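# Move the grape bunch from the cloth into the white box

## Task

Lift the grape bunch off the cloth and set it in the white box so that all of it rests within the box. Then release it, and finish with neither hand in contact with the grapes or the box.

## Robot and tools

Robot: two arms, left_arm and right_arm, each ending in a sixteen-motor four-digit hand (index, middle, ring, thumb). right_arm carries a right hand and left_arm a mirrored left hand. The arm bases sit near y = +0.357 (left) and y = -0.327 (right), at x about -0.02 m.

Scene frame: origin at table-top height, halfway between the nominal bases. +x points out over the table, +z up, and +y toward left_arm. Arm names do not correspond to image sides. Reported end_effector_position (metres) and end_effector_quat_wxyz are given in this frame and may be off by a few centimetres, more at long reach.

Hand point axes: +z runs along the straight fingers toward the tips; +y points out of the palm face; on the right hand +x points away from the thumb, and on the left hand +x points toward it. The palm face is at y = -0.062 m. Straight fingertips end about 0.12 m beyond the hand point along +z. A rigid mast behind the wrist on the palm side can collide with things.

Tool execute_actions(actions, cameras). actions is a list of actions; each action is a list of 1 to 15 rows, and each row is one control step of 1/30 s. A short action repeats its final row until 15 steps have passed, so one action lasts 0.5 s. Every row is a single flat list of exactly 48 numbers, each in [-1, 1], covering both arms even when only one moves:
- 0-5: left_arm dx, dy, dz, rx, ry, rz
- 6-21: left hand motor goals
- 22-23: left current_limit, speed
- 24-29: right_arm dx, dy, dz, rx, ry, rz
- 30-45: right hand motor goals
- 46-47: right current_limit, speed

The arm numbers are offsets, not poses. They are measured along that arm's own Hand target axes from the Hand target as it stood when the action began. Every row in an action refers to that same start, not to the row before it. Sending the same offset again in a later action moves the arm further. Scale: 1.0 equals 0.6 m for dx, dy, dz and 180 degrees for rx, ry, rz, which together form a single rotation vector. So 0.05 is 3 cm. Zeros mean no change in pose.

Hand motor order in each 16-block: index_mcp, index_abd, index_pip, index_dip, middle_mcp, middle_abd, middle_pip, middle_dip, ring_mcp, ring_abd, ring_pip, ring_dip, thumb_cmc, thumb_axl, thumb_mcp, thumb_ipl. These are absolute goals, scaled linearly between each hinge's two stops. They are not offsets; a 0 is a real goal.

Straight positions: _mcp -0.75, _abd 0.00, _pip -0.58, _dip -0.70, thumb_cmc -0.71, thumb_axl -0.68, thumb_mcp -0.23, thumb_ipl -0.17. Moving toward +1 curls the fingers into the palm and brings the thumb round in front of the palm. To keep a hand unchanged, send back its current hand_goal, hand_current_limit and hand_speed.

current_limit maps -1..+1 to 0..550 mA, with a floor of 11 mA. speed maps to a hinge rate of (speed+1)/2 × 8.5 rad/s. Both start at +0.4 and -0.6 and stay at whatever was last sent.

cameras: a list of names from cam_high, cam_left_wrist, cam_right_wrist (each 896x504), or ["all"]. Images come back automatically only when actions is empty; otherwise you must ask for them. An unknown name makes the whole call invalid.

Tool zoom_image(camera, region): returns a closer view of the newest image from that camera. region is [x0, y0, x1, y1] in pixels from the top-left corner, at most 504 by 504.

Tool read_manual(section): returns licence texts only and does not move anything.

Tool finished_scene(scene=1): ends the scene permanently. Call it only once the grapes sit fully in the box and both hands are clear.

Result lines:
- Hand target: the pose last commanded after clipping. The next offsets count from this.
- end_effector pose: where the hand point actually is. It often rests a few centimetres short of the target, and waiting does not fix that. Sending any action, even all zeros, asks for the target again. If a gap remains, send the missing distance as an offset.
- Joint positions, velocities ("within noise" when still) and torques: torques include the arm's own weight and are noisy.
- For hands: hand_goal, hand_measured, hand_current_ma, and hand_state per motor (moving, goal, blocked, overload), plus hand_current_limit and hand_speed.
- Motor temperatures, and a MOTOR HOT line.

Control behaviour: each step, the commanded orientation is clipped to within 40 degrees of the measured one, and position has priority. The elbow sags under load, so command somewhat higher when carrying. A wrist close to the first joint's axis can make the whole arm swing.

Gripping: a finger presses only while its goal lies past the object's surface. Pressing harder draws more current. Holding at 495 mA or more for 5 s shuts the motor down for 10 s, which would drop the grapes, so use moderate current and goals.

Heat: holding loads, stretching an arm out, or pushing at an unreachable pose heats the motors. At 100 °C the arm goes limp for 30 s or more. Thinking time also passes in the simulation while the robot holds its last command.

Avoid:
- dropping the grapes from a height or letting go while they are moving
- slamming into the table, box or camera stand behind the arms
- hard pushes
- any contact or pinch between the two arms or hands, which can end the scene
- anything leaving the table

To stop pressing against a surface, command the target back past the hand point. Loose objects may occasionally be nudged by outside disturbances. Smooth, low-effort motion is better.

Each tool is called as name(argument=value, ...), one argument or row to a line, values as JSON.

## Session

execute_actions(
  actions=[],
)

Scene clock: 0.00 s.
left_arm: end_effector_position=(+0.6742, +0.0239, +0.2613) hand_goal=(-0.754, +0.000, -0.576, -0.696, -0.754, +0.000, -0.576, -0.696, -0.754, +0.000, -0.576, -0.696, -0.714, -0.678, -0.226, -0.168) hand_measured=(-0.754, +0.000, -0.576, -0.696, -0.754, +0.000, -0.576, -0.696, -0.754, +0.000, -0.576, -0.696, -0.714, -0.678, -0.226, -0.168) hand_current_ma=(+0, +0, +0, +0, +0, +0, +0, +0, +0, +0, +0, +0, +0, +0, +0, +0) hand_state=(goal, goal, goal, goal, goal, goal, goal, goal, goal, goal, goal, goal, goal, goal, goal, goal) hand_current_limit=0.40 hand_speed=-0.60 end_effector_quat_wxyz=(+0.062, +0.949, +0.245, +0.188) | right_arm: end_effector_position=(+0.6136, -0.3597, +0.2869) hand_goal=(-0.754, +0.000, -0.576, -0.696, -0.754, +0.000, -0.576, -0.696, -0.754, +0.000, -0.576, -0.696, -0.714, -0.678, -0.226, -0.168) hand_measured=(-0.754, +0.000, -0.576, -0.696, -0.754, +0.000, -0.576, -0.696, -0.754, +0.000, -0.576, -0.696, -0.714, -0.678, -0.226, -0.168) hand_current_ma=(+0, +0, +0, +0, +0, +0, +0, +0, +0, +0, +0, +0, +0, +0, +0, +0) hand_state=(goal, goal, goal, goal, goal, goal, goal, goal, goal, goal, goal, goal, goal, goal, goal, goal) hand_current_limit=0.40 hand_speed=-0.60 end_effector_quat_wxyz=(+0.669, +0.429, +0.605, +0.048)
Joint positions: left_arm=[-0.453 1.937 1.951 -1.211 -0.141 0.657] | right_arm=[0.024 1.618 0.856 0.643 0.579 -0.817]
Joint velocities: within noise
Joint torques (N m): no reading
Motor temperatures (°C): left_arm=[34 30 32 31 27 30] | right_arm=[33 33 32 28 30 30]
Heat: left arm: hottest waist 34 °C; right arm: hottest waist 33 °C.
Hand target: left_arm +0.6796, +0.0213, +0.2636; +0.065, +0.948, +0.245, +0.192 | right_arm +0.6173, -0.3596, +0.3061; +0.681, +0.428, +0.592, +0.057

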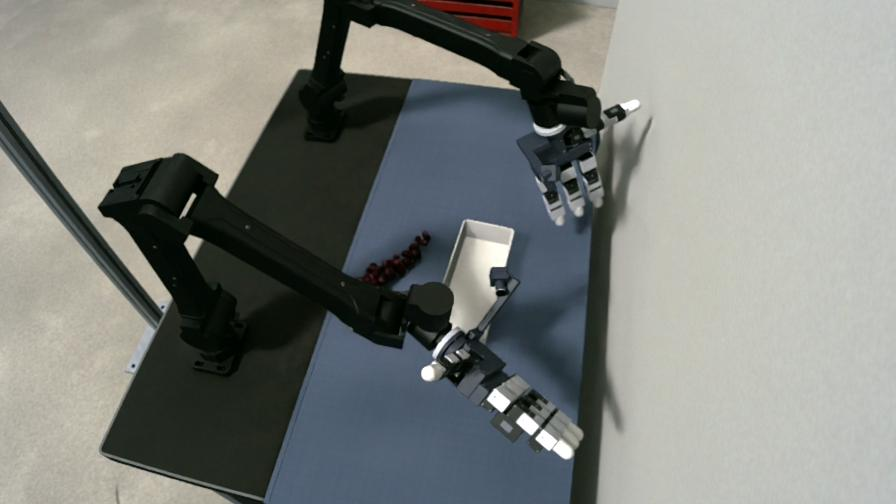

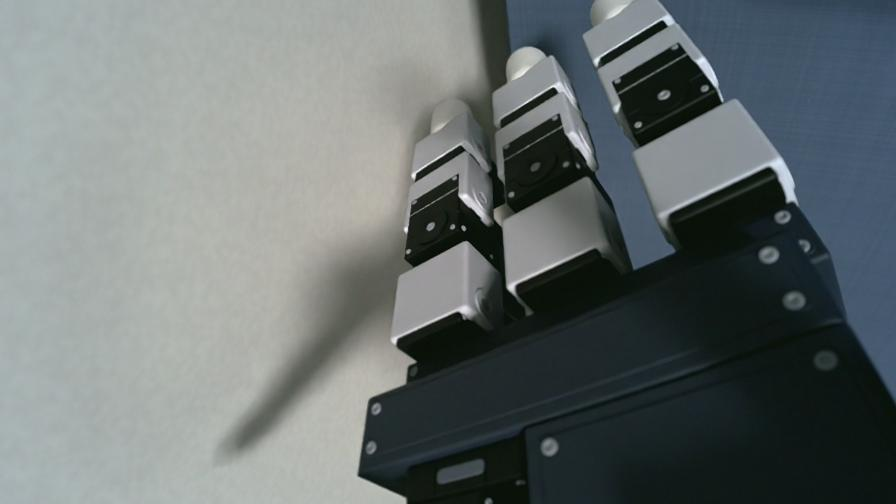

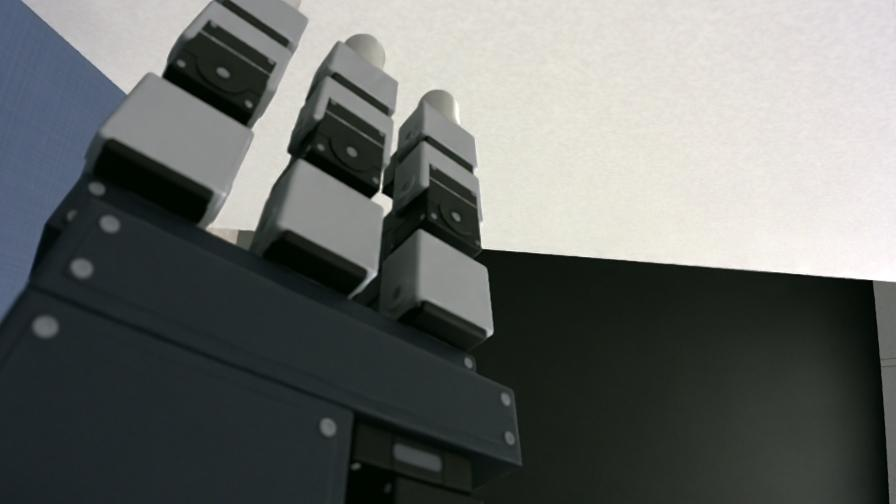

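execute_actions(
  actions=[
    [[0,0,0,0,0,0,-0.754,0,-0.576,-0.696,-0.754,0,-0.576,-0.696,-0.754,0,-0.576,-0.696,-0.714,-0.678,-0.226,-0.168,0.4,-0.6,-0.0903,-0.0792,0.0537,0.0295,-0.0253,0.0026,-0.754,0,-0.576,-0.696,-0.754,0,-0.576,-0.696,-0.754,0,-0.576,-0.696,-0.714,-0.678,-0.226,-0.168,0.4,-0.6]],
    [[0,0,0,0,0,0,-0.754,0,-0.576,-0.696,-0.754,0,-0.576,-0.696,-0.754,0,-0.576,-0.696,-0.714,-0.678,-0.226,-0.168,0.4,-0.6,-0.0903,-0.0792,0.0537,0.0295,-0.0253,0.0026,-0.754,0,-0.576,-0.696,-0.754,0,-0.576,-0.696,-0.754,0,-0.576,-0.696,-0.714,-0.678,-0.226,-0.168,0.4,-0.6]],
    [[0,0,0,0,0,0,-0.754,0,-0.576,-0.696,-0.754,0,-0.576,-0.696,-0.754,0,-0.576,-0.696,-0.714,-0.678,-0.226,-0.168,0.4,-0.6,-0.0903,-0.0792,0.0537,0.0295,-0.0253,0.0026,-0.754,0,-0.576,-0.696,-0.754,0,-0.576,-0.696,-0.754,0,-0.576,-0.696,-0.714,-0.678,-0.226,-0.168,0.4,-0.6]],
    [[0,0,0,0,0,0,-0.754,0,-0.576,-0.696,-0.754,0,-0.576,-0.696,-0.754,0,-0.576,-0.696,-0.714,-0.678,-0.226,-0.168,0.4,-0.6,-0.0903,-0.0792,0.0537,0.0295,-0.0253,0.0026,-0.754,0,-0.576,-0.696,-0.754,0,-0.576,-0.696,-0.754,0,-0.576,-0.696,-0.714,-0.678,-0.226,-0.168,0.4,-0.6]],
    [[0,0,0,0,0,0,-0.754,0,-0.576,-0.696,-0.754,0,-0.576,-0.696,-0.754,0,-0.576,-0.696,-0.714,-0.678,-0.226,-0.168,0.4,-0.6,-0.0903,-0.0792,0.0537,0.0295,-0.0253,0.0026,-0.754,0,-0.576,-0.696,-0.754,0,-0.576,-0.696,-0.754,0,-0.576,-0.696,-0.714,-0.678,-0.226,-0.168,0.4,-0.6]],
  ],
  cameras=["cam_high"],
)

Scene clock: 153.63 s.
left_arm: end_effector_position=(+0.6742, +0.0239, +0.2613) hand_goal=(-0.754, +0.000, -0.576, -0.696, -0.754, +0.000, -0.576, -0.696, -0.754, +0.000, -0.576, -0.696, -0.714, -0.678, -0.226, -0.168) hand_measured=(-0.754, +0.000, -0.576, -0.696, -0.754, +0.000, -0.576, -0.696, -0.754, +0.000, -0.576, -0.696, -0.714, -0.678, -0.224, -0.168) hand_current_ma=(+3, +0, -2, +0, +3, +0, -2, +0, +3, +0, -2, +0, -1, +3, +7, +1) hand_state=(goal, goal, goal, goal, goal, goal, goal, goal, goal, goal, goal, goal, goal, goal, goal, goal) hand_current_limit=0.40 hand_speed=-0.60 end_effector_quat_wxyz=(+0.062, +0.949, +0.245, +0.188) | right_arm: end_effector_position=(+0.4716, -0.7189, +0.3016) hand_goal=(-0.754, +0.000, -0.576, -0.696, -0.754, +0.000, -0.576, -0.696, -0.754, +0.000, -0.576, -0.696, -0.714, -0.678, -0.226, -0.168) hand_measured=(-0.760, +0.002, -0.576, -0.696, -0.760, +0.002, -0.576, -0.696, -0.760, +0.002, -0.576, -0.696, -0.718, -0.678, -0.226, -0.168) hand_current_ma=(-6, +0, +0, +0, -6, +0, +0, +0, -4, +1, +0, +0, -4, +0, +0, +0) hand_state=(goal, goal, goal, goal, goal, goal, goal, goal, goal, goal, goal, goal, goal, goal, goal, goal) hand_current_limit=0.40 hand_speed=-0.60 end_effector_quat_wxyz=(+0.640, +0.596, +0.457, -0.162)
Joint positions: left_arm=[-0.453 1.937 1.951 -1.211 -0.141 0.657] | right_arm=[-0.593 1.553 0.856 0.544 0.581 -0.817]
Joint torques (N m): left_arm=[0.97 -19.72 12.89 1.54 -0.13 -0.02] | right_arm=[0.5 -16.03 10.92 1.88 0.11 -0.07]
Motor temperatures (°C): left_arm=[34 36 41 30 27 30] | right_arm=[33 35 40 28 29 30]
Heat: left arm: hottest elbow 41 °C; right arm: hottest elbow 40 °C.
Hand target: left_arm +0.6796, +0.0213, +0.2636; +0.065, +0.948, +0.245, +0.192 | right_arm +0.4823, -0.7221, +0.3459; +0.666, +0.587, +0.435, -0.150
Off the commanded pose: left_arm 0.006 m, 1 deg | right_arm 0.046 m, 4 deg.
Images, in order (width x height): cam_high 896x504.

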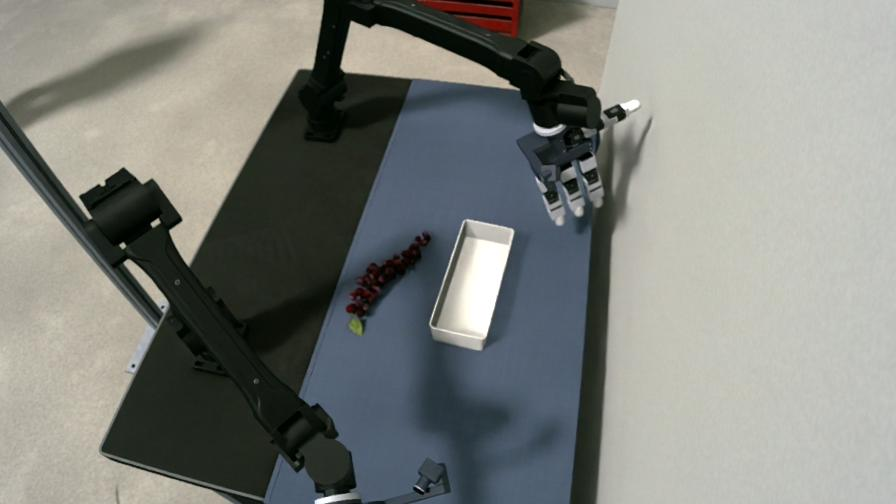

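zoom_image(
  camera="cam_high",
  region=[320, 210, 540, 360],
)

zoom_image(
  camera="cam_high",
  region=[90, 60, 594, 504],
)

Scaled by 2.291 from the camera's 896x504 image, which has a finer 1280x720 frame.

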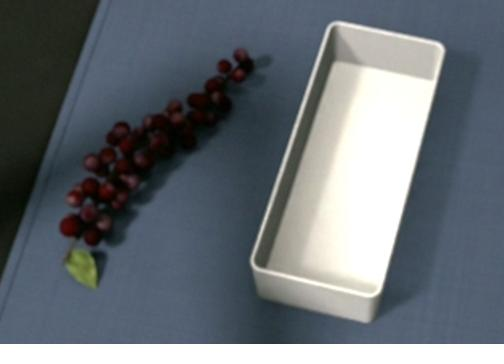

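Scaled by 1.000.

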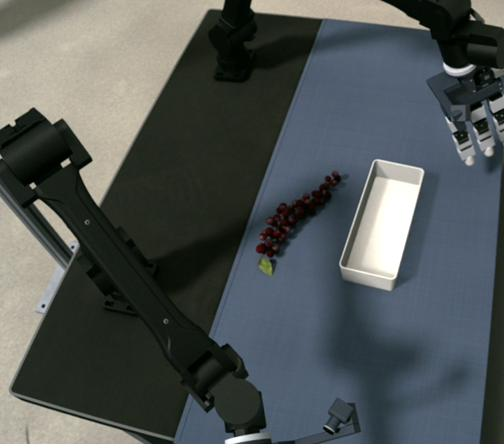

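execute_actions(
  actions=[
    [[-0.053,-0.0135,-0.0223,0.0407,-0.0201,-0.1113,-0.754,0,-0.576,-0.696,0.5,0,0.4,-0.3,0.5,0,0.4,-0.3,-0.714,-0.678,-0.226,-0.168,0.6,-0.6,0,0,0,0,0,0,-0.754,0,-0.576,-0.696,-0.754,0,-0.576,-0.696,-0.754,0,-0.576,-0.696,-0.714,-0.678,-0.226,-0.168,0.4,-0.6]],
    [[0,0,0,0.0407,-0.0201,-0.1113,-0.754,0,-0.576,-0.696,0.5,0,0.4,-0.3,0.5,0,0.4,-0.3,-0.714,-0.678,-0.226,-0.168,0.6,-0.6,0,0,0,0,0,0,-0.754,0,-0.576,-0.696,-0.754,0,-0.576,-0.696,-0.754,0,-0.576,-0.696,-0.714,-0.678,-0.226,-0.168,0.4,-0.6]],
    [[0,0,0,0.0407,-0.0201,-0.1113,-0.754,0,-0.576,-0.696,0.5,0,0.4,-0.3,0.5,0,0.4,-0.3,-0.714,-0.678,-0.226,-0.168,0.6,-0.6,0,0,0,0,0,0,-0.754,0,-0.576,-0.696,-0.754,0,-0.576,-0.696,-0.754,0,-0.576,-0.696,-0.714,-0.678,-0.226,-0.168,0.4,-0.6]],
  ],
  cameras=["cam_high","cam_left_wrist"],
)

Scene clock: 380.20 s.
left_arm: end_effector_position=(+0.6404, +0.0195, +0.2650) hand_goal=(-0.754, +0.000, -0.576, -0.696, +0.500, +0.000, +0.400, -0.300, +0.500, +0.000, +0.400, -0.300, -0.714, -0.678, -0.226, -0.168) hand_measured=(-0.754, +0.000, -0.576, -0.696, +0.480, +0.000, +0.396, -0.302, +0.480, +0.000, +0.396, -0.302, -0.714, -0.678, -0.224, -0.168) hand_current_ma=(+3, +0, -2, +0, -86, +0, -14, -9, -84, +0, -15, -9, -1, +3, +9, +1) hand_state=(goal, goal, goal, goal, blocked, goal, goal, goal, goal, goal, goal, goal, goal, goal, goal, goal) hand_current_limit=0.60 hand_speed=-0.60 end_effector_quat_wxyz=(+0.053, +0.714, +0.697, +0.022) | right_arm: end_effector_position=(+0.4716, -0.7189, +0.3016) hand_goal=(-0.754, +0.000, -0.576, -0.696, -0.754, +0.000, -0.576, -0.696, -0.754, +0.000, -0.576, -0.696, -0.714, -0.678, -0.226, -0.168) hand_measured=(-0.760, +0.002, -0.576, -0.696, -0.760, +0.002, -0.576, -0.696, -0.760, +0.002, -0.576, -0.696, -0.718, -0.678, -0.226, -0.168) hand_current_ma=(-6, +0, +0, +0, -6, +0, +0, +0, -4, +1, +0, +0, -4, +0, +0, +0) hand_state=(goal, goal, goal, goal, goal, goal, goal, goal, goal, goal, goal, goal, goal, goal, goal, goal) hand_current_limit=0.40 hand_speed=-0.60 end_effector_quat_wxyz=(+0.640, +0.596, +0.457, -0.162)
Joint positions: left_arm=[-0.579 2.12 2.344 -1.683 -0.017 -0.535] | right_arm=[-0.593 1.553 0.856 0.544 0.581 -0.817]
Joint torques (N m): left_arm=[0.62 -20.42 14.08 0.24 -0.01 -0.13] | right_arm=[0.5 -16.09 10.95 1.92 0.12 -0.09]
Motor temperatures (°C): left_arm=[33 37 43 30 27 30] | right_arm=[32 36 48 28 29 29]
Heat: left arm: hottest elbow 43 °C; right arm: hottest elbow 48 °C.
Hand target: left_arm +0.6451, +0.0132, +0.2636; +0.000, +0.707, +0.707, +0.000 | right_arm +0.4823, -0.7221, +0.3460; +0.666, +0.587, +0.435, -0.150
Off the commanded pose: left_arm 0.008 m, 7 deg | right_arm 0.046 m, 4 deg.
joint sent to its limit (left arm) — joint 4 (wrist pitch), lower limit. The joint targets are off in orientation, not in position.
Images, in order (width x height): cam_high 896x504, cam_left_wrist 896x504.

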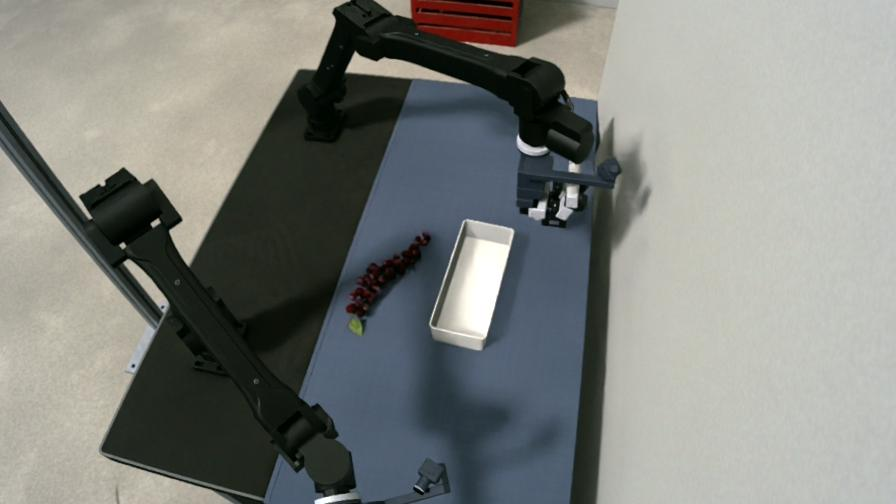

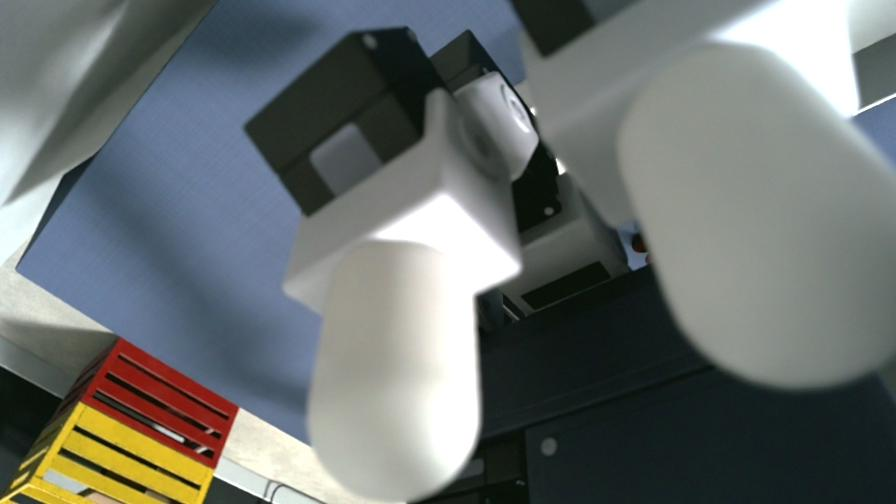

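execute_actions(
  actions=[
    [[-0.013,-0.058,0,0,0,0,-0.754,0,-0.576,-0.696,0.5,0,0.4,-0.3,0.5,0,0.4,-0.3,-0.714,-0.678,-0.226,-0.168,0.6,-0.6,0,0,0,0,0,0,-0.754,0,-0.576,-0.696,-0.754,0,-0.576,-0.696,-0.754,0,-0.576,-0.696,-0.714,-0.678,-0.226,-0.168,0.4,-0.6]],
    [[-0.013,-0.058,0.03,0,0,0,-0.754,0,-0.576,-0.696,0.5,0,0.4,-0.3,0.5,0,0.4,-0.3,-0.714,-0.678,-0.226,-0.168,0.6,-0.6,0,0,0,0,0,0,-0.754,0,-0.576,-0.696,-0.754,0,-0.576,-0.696,-0.754,0,-0.576,-0.696,-0.714,-0.678,-0.226,-0.168,0.4,-0.6]],
    [[0,0,0.04,0,0,0,-0.754,0,-0.576,-0.696,0.5,0,0.4,-0.3,0.5,0,0.4,-0.3,-0.714,-0.678,-0.226,-0.168,0.6,-0.6,0,0,0,0,0,0,-0.754,0,-0.576,-0.696,-0.754,0,-0.576,-0.696,-0.754,0,-0.576,-0.696,-0.714,-0.678,-0.226,-0.168,0.4,-0.6]],
  ],
  cameras=["cam_high"],
)

zoom_image(
  camera="cam_high",
  region=[400, 90, 640, 270],
)

Scene clock: 391.23 s.
left_arm: end_effector_position=(+0.5734, -0.0006, +0.2267) hand_goal=(-0.754, +0.000, -0.576, -0.696, +0.500, +0.000, +0.400, -0.300, +0.500, +0.000, +0.400, -0.300, -0.714, -0.678, -0.226, -0.168) hand_measured=(-0.754, +0.000, -0.576, -0.696, +0.480, +0.000, +0.396, -0.302, +0.482, +0.000, +0.396, -0.302, -0.714, -0.678, -0.224, -0.168) hand_current_ma=(+3, +0, -2, +0, -82, +0, -14, -9, -79, +0, -15, -9, -1, +3, +9, +1) hand_state=(goal, goal, goal, goal, goal, goal, goal, goal, goal, goal, goal, goal, goal, goal, goal, goal) hand_current_limit=0.60 hand_speed=-0.60 end_effector_quat_wxyz=(-0.003, +0.711, +0.703, +0.001) | right_arm: end_effector_position=(+0.4716, -0.7189, +0.3016) hand_goal=(-0.754, +0.000, -0.576, -0.696, -0.754, +0.000, -0.576, -0.696, -0.754, +0.000, -0.576, -0.696, -0.714, -0.678, -0.226, -0.168) hand_measured=(-0.760, +0.002, -0.576, -0.696, -0.760, +0.002, -0.576, -0.696, -0.760, +0.002, -0.576, -0.696, -0.718, -0.678, -0.226, -0.168) hand_current_ma=(-6, +0, +0, +0, -6, +0, +0, +0, -4, +1, +0, +0, -4, +0, +0, +0) hand_state=(goal, goal, goal, goal, goal, goal, goal, goal, goal, goal, goal, goal, goal, goal, goal, goal) hand_current_limit=0.40 hand_speed=-0.60 end_effector_quat_wxyz=(+0.640, +0.596, +0.457, -0.162)
Joint positions: left_arm=[-0.66 2.045 2.145 -1.675 -0.003 -0.629] | right_arm=[-0.593 1.553 0.856 0.544 0.581 -0.817]
Joint torques (N m): left_arm=[0.79 -21.19 9.92 1.16 -0.02 -0.15] | right_arm=[0.56 -15.91 10.93 1.88 0.13 -0.08]
Heat: left arm: hottest elbow 44 °C; right arm: hottest elbow 48 °C.
Hand target: left_arm +0.5755, -0.0024, +0.2215; +0.000, +0.707, +0.707, +0.000 | right_arm +0.4823, -0.7221, +0.3460; +0.666, +0.587, +0.435, -0.150
Off the commanded pose: left_arm 0.006 m, 1 deg | right_arm 0.046 m, 4 deg.
Images, in order (width x height): cam_high 896x504.

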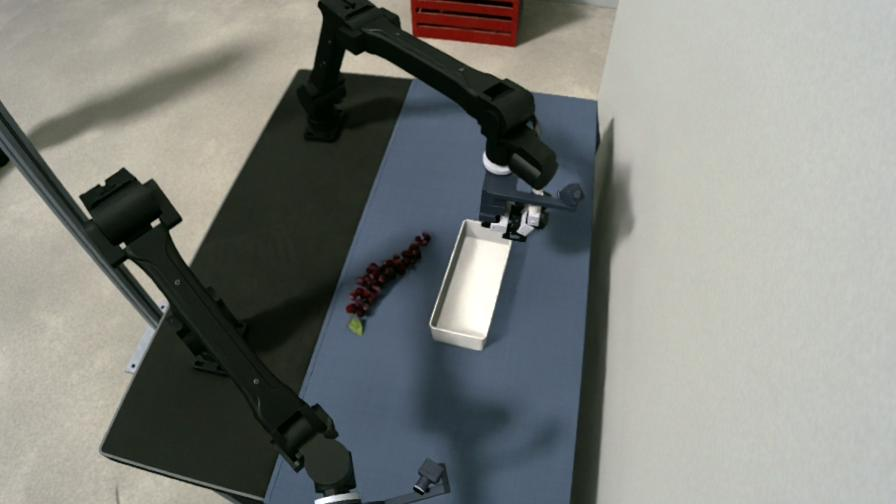

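Scaled by 2.100 from the camera's 896x504 image, which has a finer 1280x720 frame.

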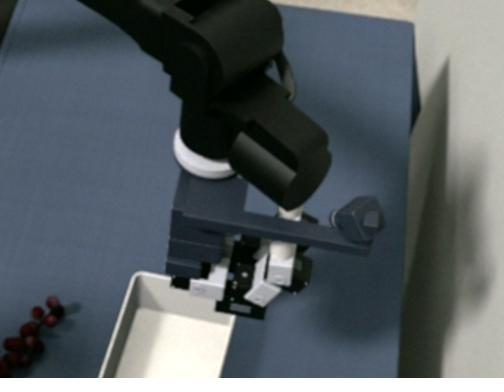

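execute_actions(
  actions=[
    [[0,0,0.07,0,0,0,-0.754,0,-0.576,-0.696,0.5,0,0.4,-0.3,0.5,0,0.4,-0.3,-0.714,-0.678,-0.226,-0.168,0.6,-0.6,0,0,0,0,0,0,-0.754,0,-0.576,-0.696,-0.754,0,-0.576,-0.696,-0.754,0,-0.576,-0.696,-0.714,-0.678,-0.226,-0.168,0.4,-0.6]],
    [[0,0,0.06,0,0,0,-0.754,0,-0.576,-0.696,0.5,0,0.4,-0.3,0.5,0,0.4,-0.3,-0.714,-0.678,-0.226,-0.168,0.6,-0.6,0,0,0,0,0,0,-0.754,0,-0.576,-0.696,-0.754,0,-0.576,-0.696,-0.754,0,-0.576,-0.696,-0.714,-0.678,-0.226,-0.168,0.4,-0.6]],
  ],
  cameras=["cam_high","cam_left_wrist"],
)

zoom_image(
  camera="cam_high",
  region=[400, 150, 600, 290],
)

Scene clock: 403.53 s.
left_arm: end_effector_position=(+0.5729, -0.0005, +0.1542) hand_goal=(-0.754, +0.000, -0.576, -0.696, +0.500, +0.000, +0.400, -0.300, +0.500, +0.000, +0.400, -0.300, -0.714, -0.678, -0.226, -0.168) hand_measured=(-0.754, +0.002, -0.576, -0.696, +0.482, +0.000, +0.396, -0.302, +0.482, +0.000, +0.396, -0.302, -0.714, -0.678, -0.224, -0.168) hand_current_ma=(+3, +6, -2, +0, -77, +0, -14, -9, -75, +0, -15, -9, -1, +3, +11, +1) hand_state=(goal, goal, goal, goal, goal, goal, goal, goal, goal, goal, goal, goal, goal, goal, goal, goal) hand_current_limit=0.60 hand_speed=-0.60 end_effector_quat_wxyz=(+0.001, +0.711, +0.703, +0.001) | right_arm: end_effector_position=(+0.4716, -0.7189, +0.3016) hand_goal=(-0.754, +0.000, -0.576, -0.696, -0.754, +0.000, -0.576, -0.696, -0.754, +0.000, -0.576, -0.696, -0.714, -0.678, -0.226, -0.168) hand_measured=(-0.760, +0.002, -0.576, -0.696, -0.760, +0.002, -0.576, -0.696, -0.760, +0.002, -0.576, -0.696, -0.718, -0.678, -0.226, -0.168) hand_current_ma=(-6, +0, +0, +0, -6, +0, +0, +0, -4, +1, +0, +0, -4, +0, +0, +0) hand_state=(goal, goal, goal, goal, goal, goal, goal, goal, goal, goal, goal, goal, goal, goal, goal, goal) hand_current_limit=0.40 hand_speed=-0.60 end_effector_quat_wxyz=(+0.640, +0.596, +0.457, -0.162)
Joint positions: left_arm=[-0.66 2.037 1.941 -1.472 -0.001 -0.63] | right_arm=[-0.593 1.553 0.856 0.544 0.581 -0.817]
Joint torques (N m): left_arm=[0.85 -19.78 10.25 0.95 -0.11 -0.14] | right_arm=[0.62 -15.97 10.95 1.92 0.12 -0.07]
Heat: left arm: hottest elbow 44 °C; right arm: hottest elbow 49 °C.
Hand target: left_arm +0.5755, -0.0024, +0.1436; +0.000, +0.707, +0.707, +0.000 | right_arm +0.4823, -0.7221, +0.3460; +0.666, +0.587, +0.435, -0.150
Off the commanded pose: left_arm 0.011 m, 1 deg | right_arm 0.046 m, 4 deg.
Images, in order (width x height): cam_high 896x504, cam_left_wrist 896x504.

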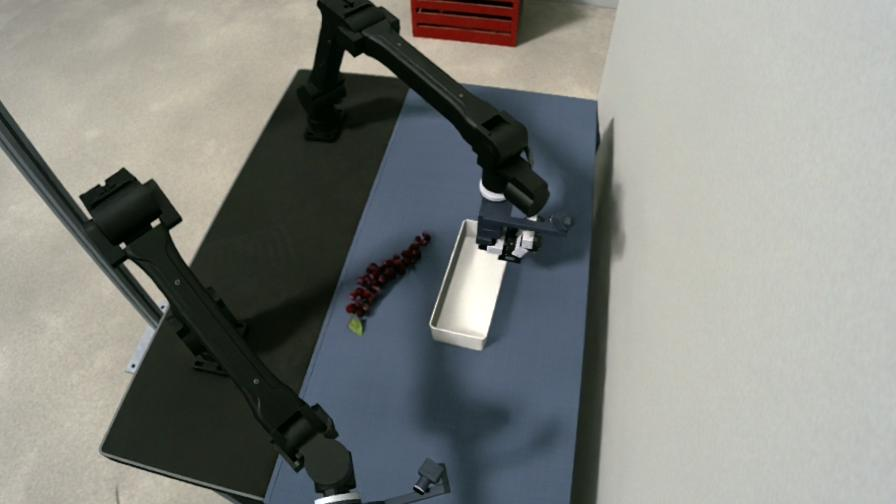

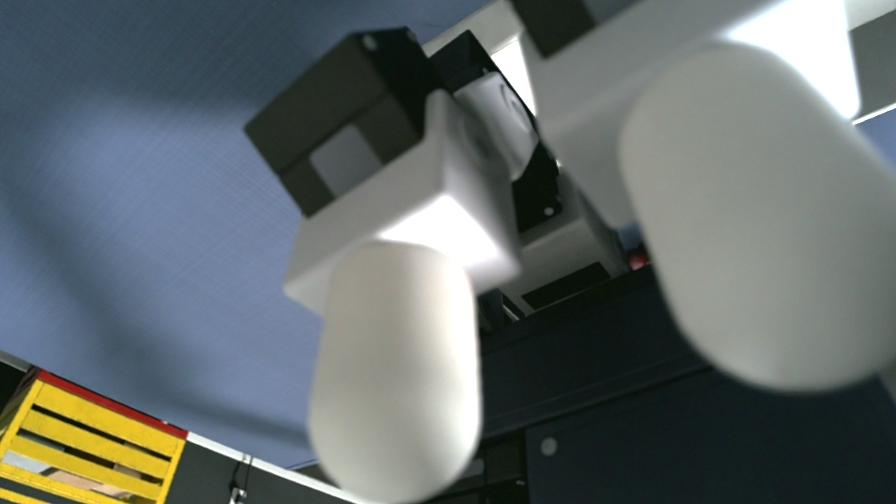

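Scaled by 2.520 from the camera's 896x504 image, which has a finer 1280x720 frame.

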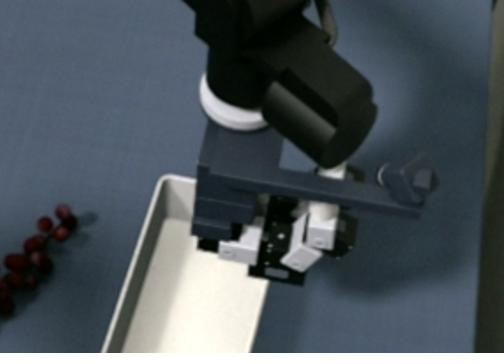

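execute_actions(
  actions=[
    [[-0.01,0.0417,0,0,0,0,-0.754,0,-0.576,-0.696,0.5,0,0.4,-0.3,0.5,0,0.4,-0.3,-0.714,-0.678,-0.226,-0.168,0.8,-0.6,0,0,0,0,0,0,-0.754,0,-0.576,-0.696,-0.754,0,-0.576,-0.696,-0.754,0,-0.576,-0.696,-0.714,-0.678,-0.226,-0.168,0.4,-0.6]],
    [[-0.01,0.0417,0,0,0,0,-0.754,0,-0.576,-0.696,0.5,0,0.4,-0.3,0.5,0,0.4,-0.3,-0.714,-0.678,-0.226,-0.168,0.8,-0.6,0,0,0,0,0,0,-0.754,0,-0.576,-0.696,-0.754,0,-0.576,-0.696,-0.754,0,-0.576,-0.696,-0.714,-0.678,-0.226,-0.168,0.4,-0.6]],
    [[-0.01,0.0417,0,0,0,0,-0.754,0,-0.576,-0.696,0.5,0,0.4,-0.3,0.5,0,0.4,-0.3,-0.714,-0.678,-0.226,-0.168,0.8,-0.6,0,0,0,0,0,0,-0.754,0,-0.576,-0.696,-0.754,0,-0.576,-0.696,-0.754,0,-0.576,-0.696,-0.714,-0.678,-0.226,-0.168,0.4,-0.6]],
  ],
  cameras=["cam_high"],
)

Scene clock: 414.93 s.
left_arm: end_effector_position=(+0.6400, -0.0201, +0.1485) hand_goal=(-0.754, +0.000, -0.576, -0.696, +0.500, +0.000, +0.400, -0.300, +0.500, +0.000, +0.400, -0.300, -0.714, -0.678, -0.226, -0.168) hand_measured=(-0.760, +0.002, -0.578, -0.696, +0.482, +0.000, +0.396, -0.302, +0.482, +0.000, +0.396, -0.302, -0.714, -0.678, -0.224, -0.168) hand_current_ma=(-27, +7, -6, +0, -77, +0, -14, -9, -75, +0, -15, -9, -1, +3, +12, +1) hand_state=(goal, goal, goal, goal, goal, goal, goal, goal, goal, goal, goal, goal, goal, goal, goal, goal) hand_current_limit=0.80 hand_speed=-0.60 end_effector_quat_wxyz=(+0.000, +0.706, +0.708, +0.000) | right_arm: end_effector_position=(+0.4716, -0.7189, +0.3016) hand_goal=(-0.754, +0.000, -0.576, -0.696, -0.754, +0.000, -0.576, -0.696, -0.754, +0.000, -0.576, -0.696, -0.714, -0.678, -0.226, -0.168) hand_measured=(-0.760, +0.002, -0.576, -0.696, -0.760, +0.002, -0.576, -0.696, -0.760, +0.002, -0.576, -0.696, -0.718, -0.678, -0.226, -0.168) hand_current_ma=(-6, +0, +0, +0, -6, +0, +0, +0, -4, +1, +0, +0, -4, +0, +0, +0) hand_state=(goal, goal, goal, goal, goal, goal, goal, goal, goal, goal, goal, goal, goal, goal, goal, goal) hand_current_limit=0.40 hand_speed=-0.60 end_effector_quat_wxyz=(+0.640, +0.596, +0.457, -0.162)
Joint positions: left_arm=[-0.626 2.275 2.33 -1.625 0 -0.61] | right_arm=[-0.593 1.553 0.856 0.544 0.581 -0.817]
Joint torques (N m): left_arm=[1.49 -21.77 14.01 0.13 -0.11 0.1] | right_arm=[0.56 -16.09 10.89 1.87 0.13 -0.08]
Heat: left arm: hottest elbow 44 °C; right arm: hottest elbow 49 °C.
Hand target: left_arm +0.6504, -0.0204, +0.1436; +0.000, +0.707, +0.707, +0.000 | right_arm +0.4823, -0.7221, +0.3460; +0.666, +0.587, +0.435, -0.150
Off the commanded pose: left_arm 0.012 m, 0 deg | right_arm 0.046 m, 4 deg.
Images, in order (width x height): cam_high 896x504.

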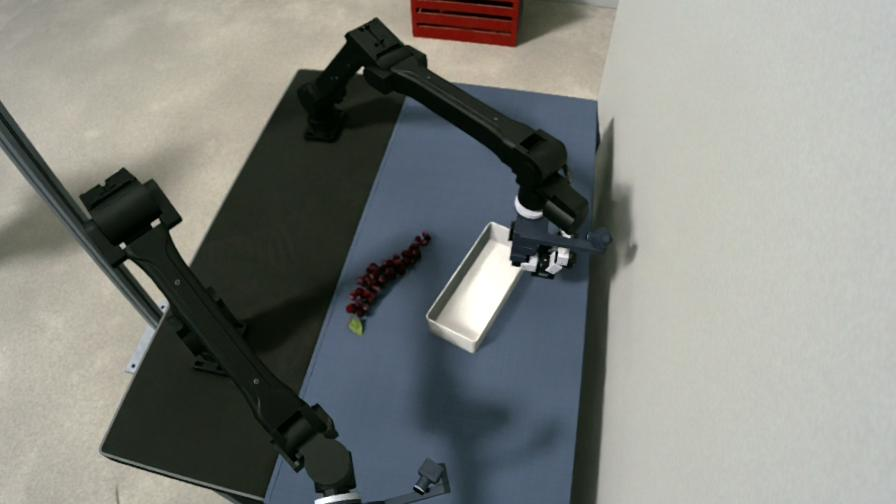

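execute_actions(
  actions=[
    [[-0.02,0.0417,0,0,0,0,-0.754,0,-0.576,-0.696,0.5,0,0.4,-0.3,0.5,0,0.4,-0.3,-0.714,-0.678,-0.226,-0.168,0.8,-0.6,0,0,0,0,0,0,-0.754,0,-0.576,-0.696,-0.754,0,-0.576,-0.696,-0.754,0,-0.576,-0.696,-0.714,-0.678,-0.226,-0.168,0.4,-0.6]],
    [[-0.02,0.04,0,0,0,0,-0.754,0,-0.576,-0.696,0.5,0,0.4,-0.3,0.5,0,0.4,-0.3,-0.714,-0.678,-0.226,-0.168,0.8,-0.6,0,0,0,0,0,0,-0.754,0,-0.576,-0.696,-0.754,0,-0.576,-0.696,-0.754,0,-0.576,-0.696,-0.714,-0.678,-0.226,-0.168,0.4,-0.6]],
  ],
  cameras=["cam_high"],
)

Scene clock: 424.67 s.
left_arm: end_effector_position=(+0.6878, -0.0469, +0.1577) hand_goal=(-0.754, +0.000, -0.576, -0.696, +0.500, +0.000, +0.400, -0.300, +0.500, +0.000, +0.400, -0.300, -0.714, -0.678, -0.226, -0.168) hand_measured=(-0.774, -0.002, -0.584, -0.698, +0.482, +0.000, +0.396, -0.302, +0.482, +0.000, +0.396, -0.302, -0.714, -0.678, -0.224, -0.168) hand_current_ma=(-81, -8, -33, -4, -77, +0, -14, -9, -75, +0, -15, -9, -1, +3, +12, +1) hand_state=(goal, goal, goal, goal, goal, goal, goal, goal, goal, goal, goal, goal, goal, goal, goal, goal) hand_current_limit=0.80 hand_speed=-0.60 end_effector_quat_wxyz=(+0.045, +0.711, +0.702, +0.011) | right_arm: end_effector_position=(+0.4716, -0.7189, +0.3016) hand_goal=(-0.754, +0.000, -0.576, -0.696, -0.754, +0.000, -0.576, -0.696, -0.754, +0.000, -0.576, -0.696, -0.714, -0.678, -0.226, -0.168) hand_measured=(-0.760, +0.002, -0.576, -0.696, -0.760, +0.002, -0.576, -0.696, -0.760, +0.002, -0.576, -0.696, -0.718, -0.678, -0.226, -0.168) hand_current_ma=(-6, +0, +0, +0, -6, +0, +0, +0, -4, +1, +0, +0, -4, +0, +0, +0) hand_state=(goal, goal, goal, goal, goal, goal, goal, goal, goal, goal, goal, goal, goal, goal, goal, goal) hand_current_limit=0.40 hand_speed=-0.60 end_effector_quat_wxyz=(+0.640, +0.596, +0.457, -0.162)
Joint positions: left_arm=[-0.618 2.456 2.67 -1.691 -0.004 -0.587] | right_arm=[-0.593 1.553 0.856 0.544 0.581 -0.817]
Joint torques (N m): left_arm=[1.79 -22.18 13.89 0.54 -0.23 0.15] | right_arm=[0.56 -15.97 10.91 1.89 0.12 -0.08]
Heat: left arm: hottest elbow 44 °C; right arm: hottest elbow 49 °C.
Hand target: left_arm +0.6995, -0.0444, +0.1437; +0.000, +0.707, +0.707, +0.000 | right_arm +0.4823, -0.7221, +0.3460; +0.666, +0.587, +0.435, -0.150
Off the commanded pose: left_arm 0.018 m, 5 deg | right_arm 0.046 m, 4 deg.
joint sent to its limit (left arm) — joint 4 (wrist pitch), lower limit. The joint targets are off in orientation, not in position.
Images, in order (width x height): cam_high 896x504.

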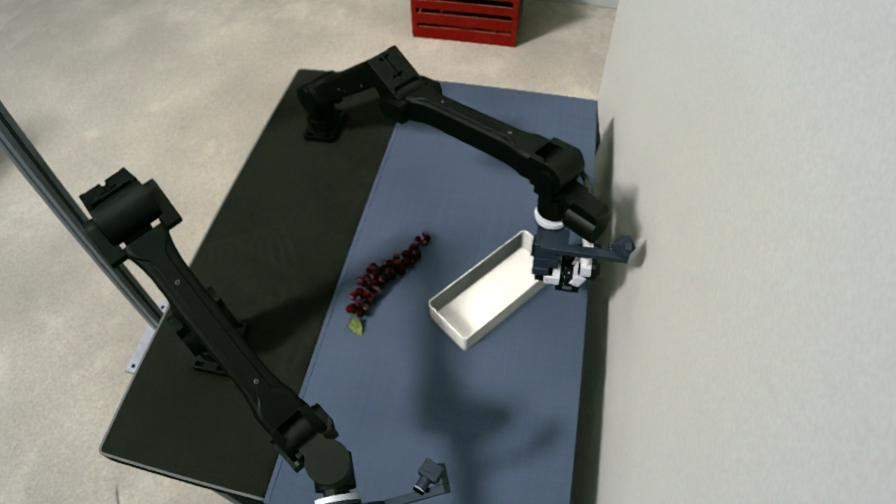

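execute_actions(
  actions=[
    [[0,-0.025,-0.05,0,0,0,-0.754,0,-0.576,-0.696,0.5,0,0.4,-0.3,0.5,0,0.4,-0.3,-0.714,-0.678,-0.226,-0.168,0.4,-0.6,0,0,0,0,0,0,-0.754,0,-0.576,-0.696,-0.754,0,-0.576,-0.696,-0.754,0,-0.576,-0.696,-0.714,-0.678,-0.226,-0.168,0.4,-0.6]],
    [[0,-0.03,-0.13,0,0,0,-0.754,0,-0.576,-0.696,0.5,0,0.4,-0.3,0.5,0,0.4,-0.3,-0.714,-0.678,-0.226,-0.168,0.4,-0.6,0,0,0,0,0,0,-0.754,0,-0.576,-0.696,-0.754,0,-0.576,-0.696,-0.754,0,-0.576,-0.696,-0.714,-0.678,-0.226,-0.168,0.4,-0.6]],
    [[0.06,-0.08,-0.1,0,0,0,-0.754,0,-0.576,-0.696,0.5,0,0.4,-0.3,0.5,0,0.4,-0.3,-0.714,-0.678,-0.226,-0.168,0.4,-0.6,0.0853,0.0887,-0.0995,-0.042,0.0362,-0.0038,-0.754,0,-0.576,-0.696,-0.754,0,-0.576,-0.696,-0.754,0,-0.576,-0.696,-0.714,-0.678,-0.226,-0.168,0.4,-0.6]],
    [[0.12,-0.06,0,0,0,0,-0.754,0,-0.576,-0.696,0.5,0,0.4,-0.3,0.5,0,0.4,-0.3,-0.714,-0.678,-0.226,-0.168,0.4,-0.6,0.0853,0.0887,-0.0995,-0.042,0.0362,-0.0038,-0.754,0,-0.576,-0.696,-0.754,0,-0.576,-0.696,-0.754,0,-0.576,-0.696,-0.714,-0.678,-0.226,-0.168,0.4,-0.6]],
    [[0.14,0,0,0,0,0,-0.754,0,-0.576,-0.696,0.5,0,0.4,-0.3,0.5,0,0.4,-0.3,-0.714,-0.678,-0.226,-0.168,0.4,-0.6,0.0853,0.0887,-0.0995,-0.042,0.0362,-0.0038,-0.754,0,-0.576,-0.696,-0.754,0,-0.576,-0.696,-0.754,0,-0.576,-0.696,-0.714,-0.678,-0.226,-0.168,0.4,-0.6]],
    [[0.14,0,0,0,0,0,-0.754,0,-0.576,-0.696,0.5,0,0.4,-0.3,0.5,0,0.4,-0.3,-0.714,-0.678,-0.226,-0.168,0.4,-0.6,0.0853,0.0887,-0.0995,-0.042,0.0362,-0.0038,-0.754,0,-0.576,-0.696,-0.754,0,-0.576,-0.696,-0.754,0,-0.576,-0.696,-0.714,-0.678,-0.226,-0.168,0.4,-0.6]],
    [[0.14,0,0,0,0,0,-0.754,0,-0.576,-0.696,0.5,0,0.4,-0.3,0.5,0,0.4,-0.3,-0.714,-0.678,-0.226,-0.168,0.4,-0.6,0.0853,0.0887,-0.0995,-0.042,0.0362,-0.0038,-0.754,0,-0.576,-0.696,-0.754,0,-0.576,-0.696,-0.754,0,-0.576,-0.696,-0.714,-0.678,-0.226,-0.168,0.4,-0.6]],
  ],
  cameras=["cam_high"],
)

Scene clock: 505.07 s.
left_arm: end_effector_position=(+0.5842, +0.3194, +0.3125) hand_goal=(-0.754, +0.000, -0.576, -0.696, +0.500, +0.000, +0.400, -0.300, +0.500, +0.000, +0.400, -0.300, -0.714, -0.678, -0.226, -0.168) hand_measured=(-0.754, +0.002, -0.578, -0.698, +0.484, +0.000, +0.396, -0.302, +0.484, +0.000, +0.396, -0.302, -0.714, -0.678, -0.224, -0.168) hand_current_ma=(+0, +6, -5, -4, -69, +0, -13, -9, -66, +0, -14, -9, -1, +3, +13, +1) hand_state=(goal, goal, goal, goal, goal, goal, goal, goal, goal, goal, goal, goal, goal, goal, goal, goal) hand_current_limit=0.40 hand_speed=-0.60 end_effector_quat_wxyz=(+0.013, +0.701, +0.713, +0.012) | right_arm: end_effector_position=(+0.5452, -0.2644, +0.3368) hand_goal=(-0.754, +0.000, -0.576, -0.696, -0.754, +0.000, -0.576, -0.696, -0.754, +0.000, -0.576, -0.696, -0.714, -0.678, -0.226, -0.168) hand_measured=(-0.762, +0.002, -0.576, -0.696, -0.762, +0.002, -0.576, -0.696, -0.760, +0.002, -0.576, -0.696, -0.720, -0.678, -0.226, -0.168) hand_current_ma=(-8, +1, +0, +0, -8, +1, +0, +0, -6, +1, +0, +0, -5, +0, +0, +0) hand_state=(goal, goal, goal, goal, goal, goal, goal, goal, goal, goal, goal, goal, goal, goal, goal, goal) hand_current_limit=0.40 hand_speed=-0.60 end_effector_quat_wxyz=(+0.660, +0.349, +0.649, +0.143)
Joint positions: left_arm=[-0.137 1.698 1.854 -1.691 -0.003 -0.134] | right_arm=[0.154 1.358 0.718 0.544 0.446 -0.821]
Joint torques (N m): left_arm=[0.62 -16.85 10.24 0.44 -0.03 0.11] | right_arm=[0.15 -12.81 6.52 2.55 0.24 -0.15]
Heat: left arm: hottest elbow 47 °C; right arm: hottest elbow 49 °C.
Hand target: left_arm +0.5827, +0.3155, +0.3118; +0.000, +0.707, +0.707, +0.000 | right_arm +0.5390, -0.2652, +0.3455; +0.667, +0.348, +0.643, +0.145
Off the commanded pose: left_arm 0.004 m, 2 deg | right_arm 0.011 m, 1 deg.
joint sent to its limit (left arm) — joint 4 (wrist pitch), lower limit. The joint targets still meet the commanded pose.
Images, in order (width x height): cam_high 896x504.

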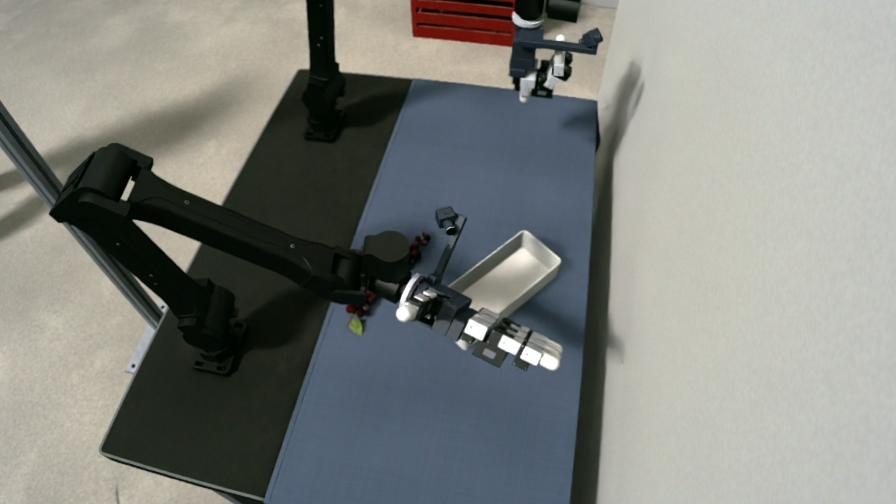

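execute_actions(
  actions=[
    [[0,0,0,0,0,0,-0.754,0,-0.576,-0.696,0.5,0,0.4,-0.3,0.5,0,0.4,-0.3,-0.714,-0.678,-0.226,-0.168,0.4,-0.6,0.0418,0.0305,-0.1705,-0.0505,0.0434,-0.0046,-0.754,0,-0.576,-0.696,-0.754,0,-0.576,-0.696,-0.754,0,-0.576,-0.696,-0.714,-0.678,-0.226,-0.168,0.4,-0.6]],
    [[0,0,0,0,0,0,-0.754,0,-0.576,-0.696,0.5,0,0.4,-0.3,0.5,0,0.4,-0.3,-0.714,-0.678,-0.226,-0.168,0.4,-0.6,0.0418,0.0305,-0.1705,-0.0505,0.0434,-0.0046,-0.754,0,-0.576,-0.696,-0.754,0,-0.576,-0.696,-0.754,0,-0.576,-0.696,-0.714,-0.678,-0.226,-0.168,0.4,-0.6]],
    [[0,0,0,0,0,0,-0.754,0,-0.576,-0.696,0.5,0,0.4,-0.3,0.5,0,0.4,-0.3,-0.714,-0.678,-0.226,-0.168,0.4,-0.6,0,0,0,0,0,-0.1259,-0.754,0,-0.576,-0.696,-0.754,0,-0.576,-0.696,-0.754,0,-0.576,-0.696,-0.714,-0.678,-0.226,-0.168,0.4,-0.6]],
    [[0,0,0,0,0,0,-0.754,0,-0.576,-0.696,0.5,0,0.4,-0.3,0.5,0,0.4,-0.3,-0.714,-0.678,-0.226,-0.168,0.4,-0.6,0,0,0,0,0,-0.1259,-0.754,0,-0.576,-0.696,-0.754,0,-0.576,-0.696,-0.754,0,-0.576,-0.696,-0.714,-0.678,-0.226,-0.168,0.4,-0.6]],
    [[0,0,0,0,0,0,-0.754,0,-0.576,-0.696,0.5,0,0.4,-0.3,0.5,0,0.4,-0.3,-0.714,-0.678,-0.226,-0.168,0.4,-0.6,0,0,0,0,0,-0.1259,-0.754,0,-0.576,-0.696,-0.754,0,-0.576,-0.696,-0.754,0,-0.576,-0.696,-0.714,-0.678,-0.226,-0.168,0.4,-0.6]],
    [[0,0,0,0,0,0,-0.754,0,-0.576,-0.696,0.5,0,0.4,-0.3,0.5,0,0.4,-0.3,-0.714,-0.678,-0.226,-0.168,0.4,-0.6,0,0,0,0.012,0.0737,-0.0634,-0.6,0,0.153,-0.261,-0.6,0,0.153,-0.261,-0.6,0,0.153,-0.261,0.571,-0.678,-0.08,-0.1,0.4,-0.6]],
    [[0,0,0,0,0,0,-0.754,0,-0.576,-0.696,0.5,0,0.4,-0.3,0.5,0,0.4,-0.3,-0.714,-0.678,-0.226,-0.168,0.4,-0.6,0,0,0,0.012,0.0737,-0.0634,-0.6,0,0.153,-0.261,-0.6,0,0.153,-0.261,-0.6,0,0.153,-0.261,0.571,-0.678,-0.08,-0.1,0.4,-0.6]],
  ],
  cameras=["cam_high"],
)

Scene clock: 553.27 s.
left_arm: end_effector_position=(+0.5843, +0.3193, +0.3125) hand_goal=(-0.754, +0.000, -0.576, -0.696, +0.500, +0.000, +0.400, -0.300, +0.500, +0.000, +0.400, -0.300, -0.714, -0.678, -0.226, -0.168) hand_measured=(-0.754, +0.002, -0.578, -0.698, +0.484, +0.000, +0.396, -0.302, +0.484, +0.000, +0.396, -0.302, -0.714, -0.678, -0.224, -0.168) hand_current_ma=(+0, +6, -5, -4, -69, +0, -13, -9, -66, +0, -14, -9, -1, +3, +13, +1) hand_state=(goal, goal, goal, goal, goal, goal, goal, goal, goal, goal, goal, goal, goal, goal, goal, goal) hand_current_limit=0.40 hand_speed=-0.60 end_effector_quat_wxyz=(+0.013, +0.702, +0.712, +0.012) | right_arm: end_effector_position=(+0.3408, -0.1794, +0.3092) hand_goal=(-0.600, +0.000, +0.152, -0.262, -0.600, +0.000, +0.152, -0.262, -0.600, +0.000, +0.152, -0.262, +0.570, -0.678, -0.080, -0.100) hand_measured=(-0.596, +0.002, +0.150, -0.264, -0.596, +0.002, +0.150, -0.266, -0.596, +0.002, +0.150, -0.264, +0.572, -0.678, -0.080, -0.102) hand_current_ma=(+3, +1, -2, -2, +3, +1, -1, -2, +3, +1, -1, -2, +2, +0, +0, -1) hand_state=(goal, goal, goal, goal, goal, goal, goal, goal, goal, goal, goal, goal, goal, goal, goal, goal) hand_current_limit=0.40 hand_speed=-0.60 end_effector_quat_wxyz=(+0.432, -0.261, +0.803, -0.318)
Joint positions: left_arm=[-0.137 1.698 1.854 -1.691 -0.003 -0.133] | right_arm=[0.512 0.807 0.873 -0.683 0.744 -2.073]
Joint torques (N m): left_arm=[0.73 -16.56 10.07 0.47 -0.01 0.11] | right_arm=[1.14 -2.43 13.18 1.51 0.67 -0.03]
Motor temperatures (°C): left_arm=[33 36 43 30 27 30] | right_arm=[32 36 42 28 29 29]
Heat: left arm: hottest elbow 43 °C; right arm: hottest elbow 42 °C.
Hand target: left_arm +0.5827, +0.3155, +0.3118; +0.000, +0.707, +0.707, +0.000 | right_arm +0.3488, -0.1703, +0.3451; +0.468, -0.296, +0.770, -0.318
Off the commanded pose: left_arm 0.004 m, 2 deg | right_arm 0.038 m, 7 deg.
joint sent to its limit (left arm) — joint 4 (wrist pitch), lower limit. The joint targets still meet the commanded pose.
joint sent to its limit (right arm) — joint 6 (wrist roll), lower limit. The joint targets are off in orientation, not in position.
Images, in order (width x height): cam_high 896x504.

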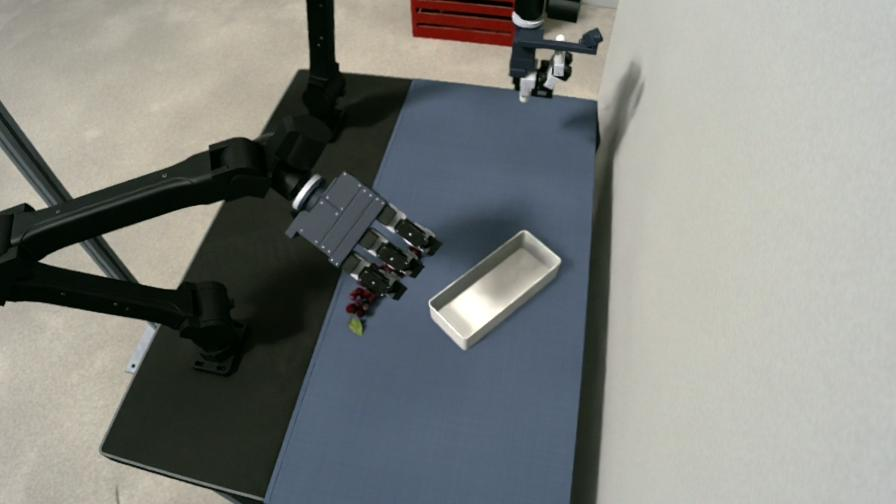

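execute_actions(
  actions=[
    [[0,0,0,0,0,0,-0.754,0,-0.576,-0.696,0.5,0,0.4,-0.3,0.5,0,0.4,-0.3,-0.714,-0.678,-0.226,-0.168,0.4,-0.6,0,0,0,0.012,0.0737,-0.0634,-0.6,0,0.153,-0.261,-0.6,0,0.153,-0.261,-0.6,0,0.153,-0.261,0.571,-0.678,-0.08,-0.1,0.4,-0.6]],
    [[0,0,0,0,0,0,-0.754,0,-0.576,-0.696,0.5,0,0.4,-0.3,0.5,0,0.4,-0.3,-0.714,-0.678,-0.226,-0.168,0.4,-0.6,0,0,0,0.012,0.0737,-0.0634,-0.6,0,0.153,-0.261,-0.6,0,0.153,-0.261,-0.6,0,0.153,-0.261,0.571,-0.678,-0.08,-0.1,0.4,-0.6]],
    [[0,0,0,0,0,0,-0.754,0,-0.576,-0.696,0.5,0,0.4,-0.3,0.5,0,0.4,-0.3,-0.714,-0.678,-0.226,-0.168,0.4,-0.6,-0.0055,0.1,-0.004,0,0,0,-0.6,0,0.153,-0.261,-0.6,0,0.153,-0.261,-0.6,0,0.153,-0.261,0.571,-0.678,-0.08,-0.1,0.4,-0.6]],
    [[0,0,0,0,0,0,-0.754,0,-0.576,-0.696,0.5,0,0.4,-0.3,0.5,0,0.4,-0.3,-0.714,-0.678,-0.226,-0.168,0.4,-0.6,-0.0055,0.1,-0.004,0,0,0,-0.6,0,0.153,-0.261,-0.6,0,0.153,-0.261,-0.6,0,0.153,-0.261,0.571,-0.678,-0.08,-0.1,0.4,-0.6]],
  ],
  cameras=["cam_high","cam_right_wrist"],
)

zoom_image(
  camera="cam_high",
  region=[280, 170, 480, 350],
)

Scene clock: 571.70 s.
left_arm: end_effector_position=(+0.5843, +0.3193, +0.3125) hand_goal=(-0.754, +0.000, -0.576, -0.696, +0.500, +0.000, +0.400, -0.300, +0.500, +0.000, +0.400, -0.300, -0.714, -0.678, -0.226, -0.168) hand_measured=(-0.754, +0.002, -0.578, -0.698, +0.484, +0.000, +0.396, -0.302, +0.484, +0.000, +0.396, -0.302, -0.714, -0.678, -0.224, -0.168) hand_current_ma=(+0, +6, -5, -4, -69, +0, -13, -9, -66, +0, -14, -9, -1, +3, +13, +1) hand_state=(goal, goal, goal, goal, goal, goal, goal, goal, goal, goal, goal, goal, goal, goal, goal, goal) hand_current_limit=0.40 hand_speed=-0.60 end_effector_quat_wxyz=(+0.013, +0.702, +0.712, +0.012) | right_arm: end_effector_position=(+0.3136, -0.1319, +0.2401) hand_goal=(-0.600, +0.000, +0.152, -0.262, -0.600, +0.000, +0.152, -0.262, -0.600, +0.000, +0.152, -0.262, +0.570, -0.678, -0.080, -0.100) hand_measured=(-0.594, +0.002, +0.150, -0.264, -0.594, +0.002, +0.150, -0.266, -0.594, +0.002, +0.150, -0.264, +0.572, -0.678, -0.080, -0.102) hand_current_ma=(+6, +1, -1, -2, +6, +1, -1, -2, +6, +1, -1, -2, +1, +0, +0, -1) hand_state=(goal, goal, goal, goal, goal, goal, goal, goal, goal, goal, goal, goal, goal, goal, goal, goal) hand_current_limit=0.40 hand_speed=-0.60 end_effector_quat_wxyz=(+0.221, -0.340, +0.773, -0.488)
Joint positions: left_arm=[-0.137 1.698 1.854 -1.691 -0.003 -0.133] | right_arm=[0.827 1.254 1.132 -1.453 1.13 -1.555]
Joint torques (N m): left_arm=[0.38 -16.67 10.13 0.43 -0.04 0.12] | right_arm=[0.85 -8 7.17 -0.17 1.36 -0.01]
Heat: left arm: hottest elbow 42 °C; right arm: hottest elbow 46 °C.
Hand target: left_arm +0.5827, +0.3155, +0.3118; +0.000, +0.707, +0.707, +0.000 | right_arm +0.3122, -0.1285, +0.2385; +0.219, -0.343, +0.770, -0.491
Off the commanded pose: left_arm 0.004 m, 2 deg | right_arm 0.004 m, 1 deg.
joint sent to its limit (left arm) — joint 4 (wrist pitch), lower limit. The joint targets still meet the commanded pose.
Images, in order (width x height): cam_high 896x504, cam_right_wrist 896x504.

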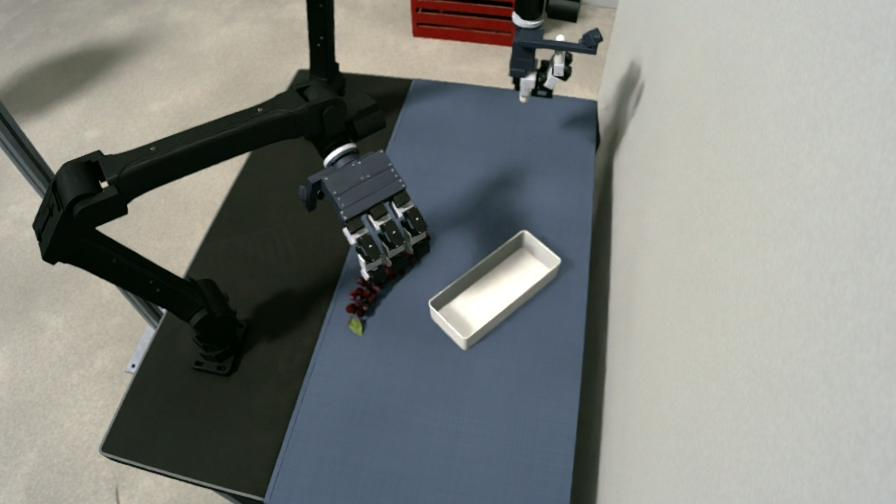

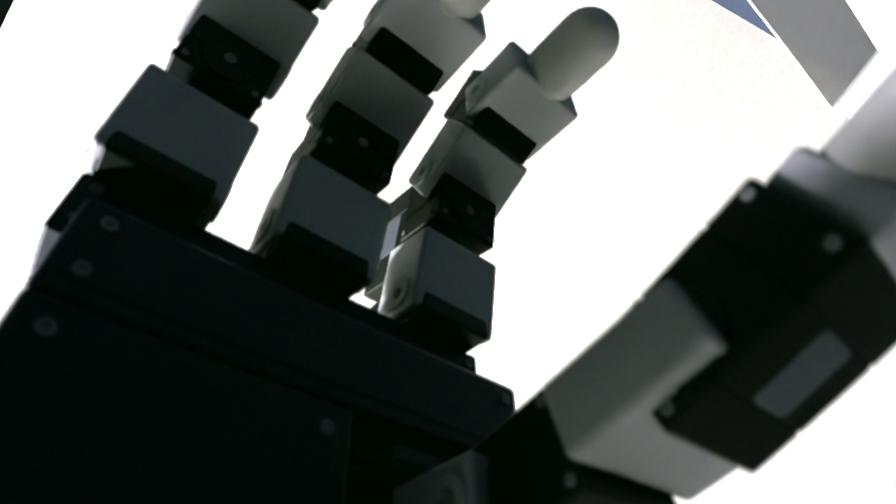

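Scaled by 2.520 from the camera's 896x504 image, which has a finer 1280x720 frame.

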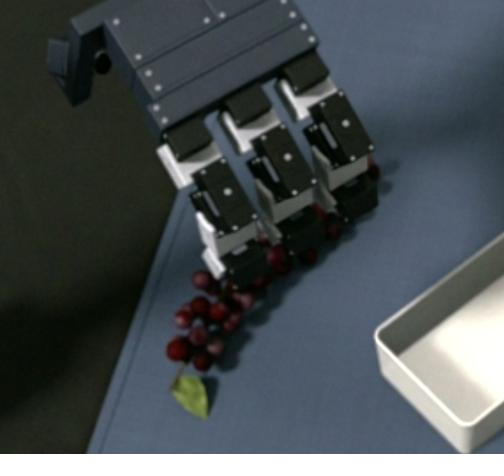

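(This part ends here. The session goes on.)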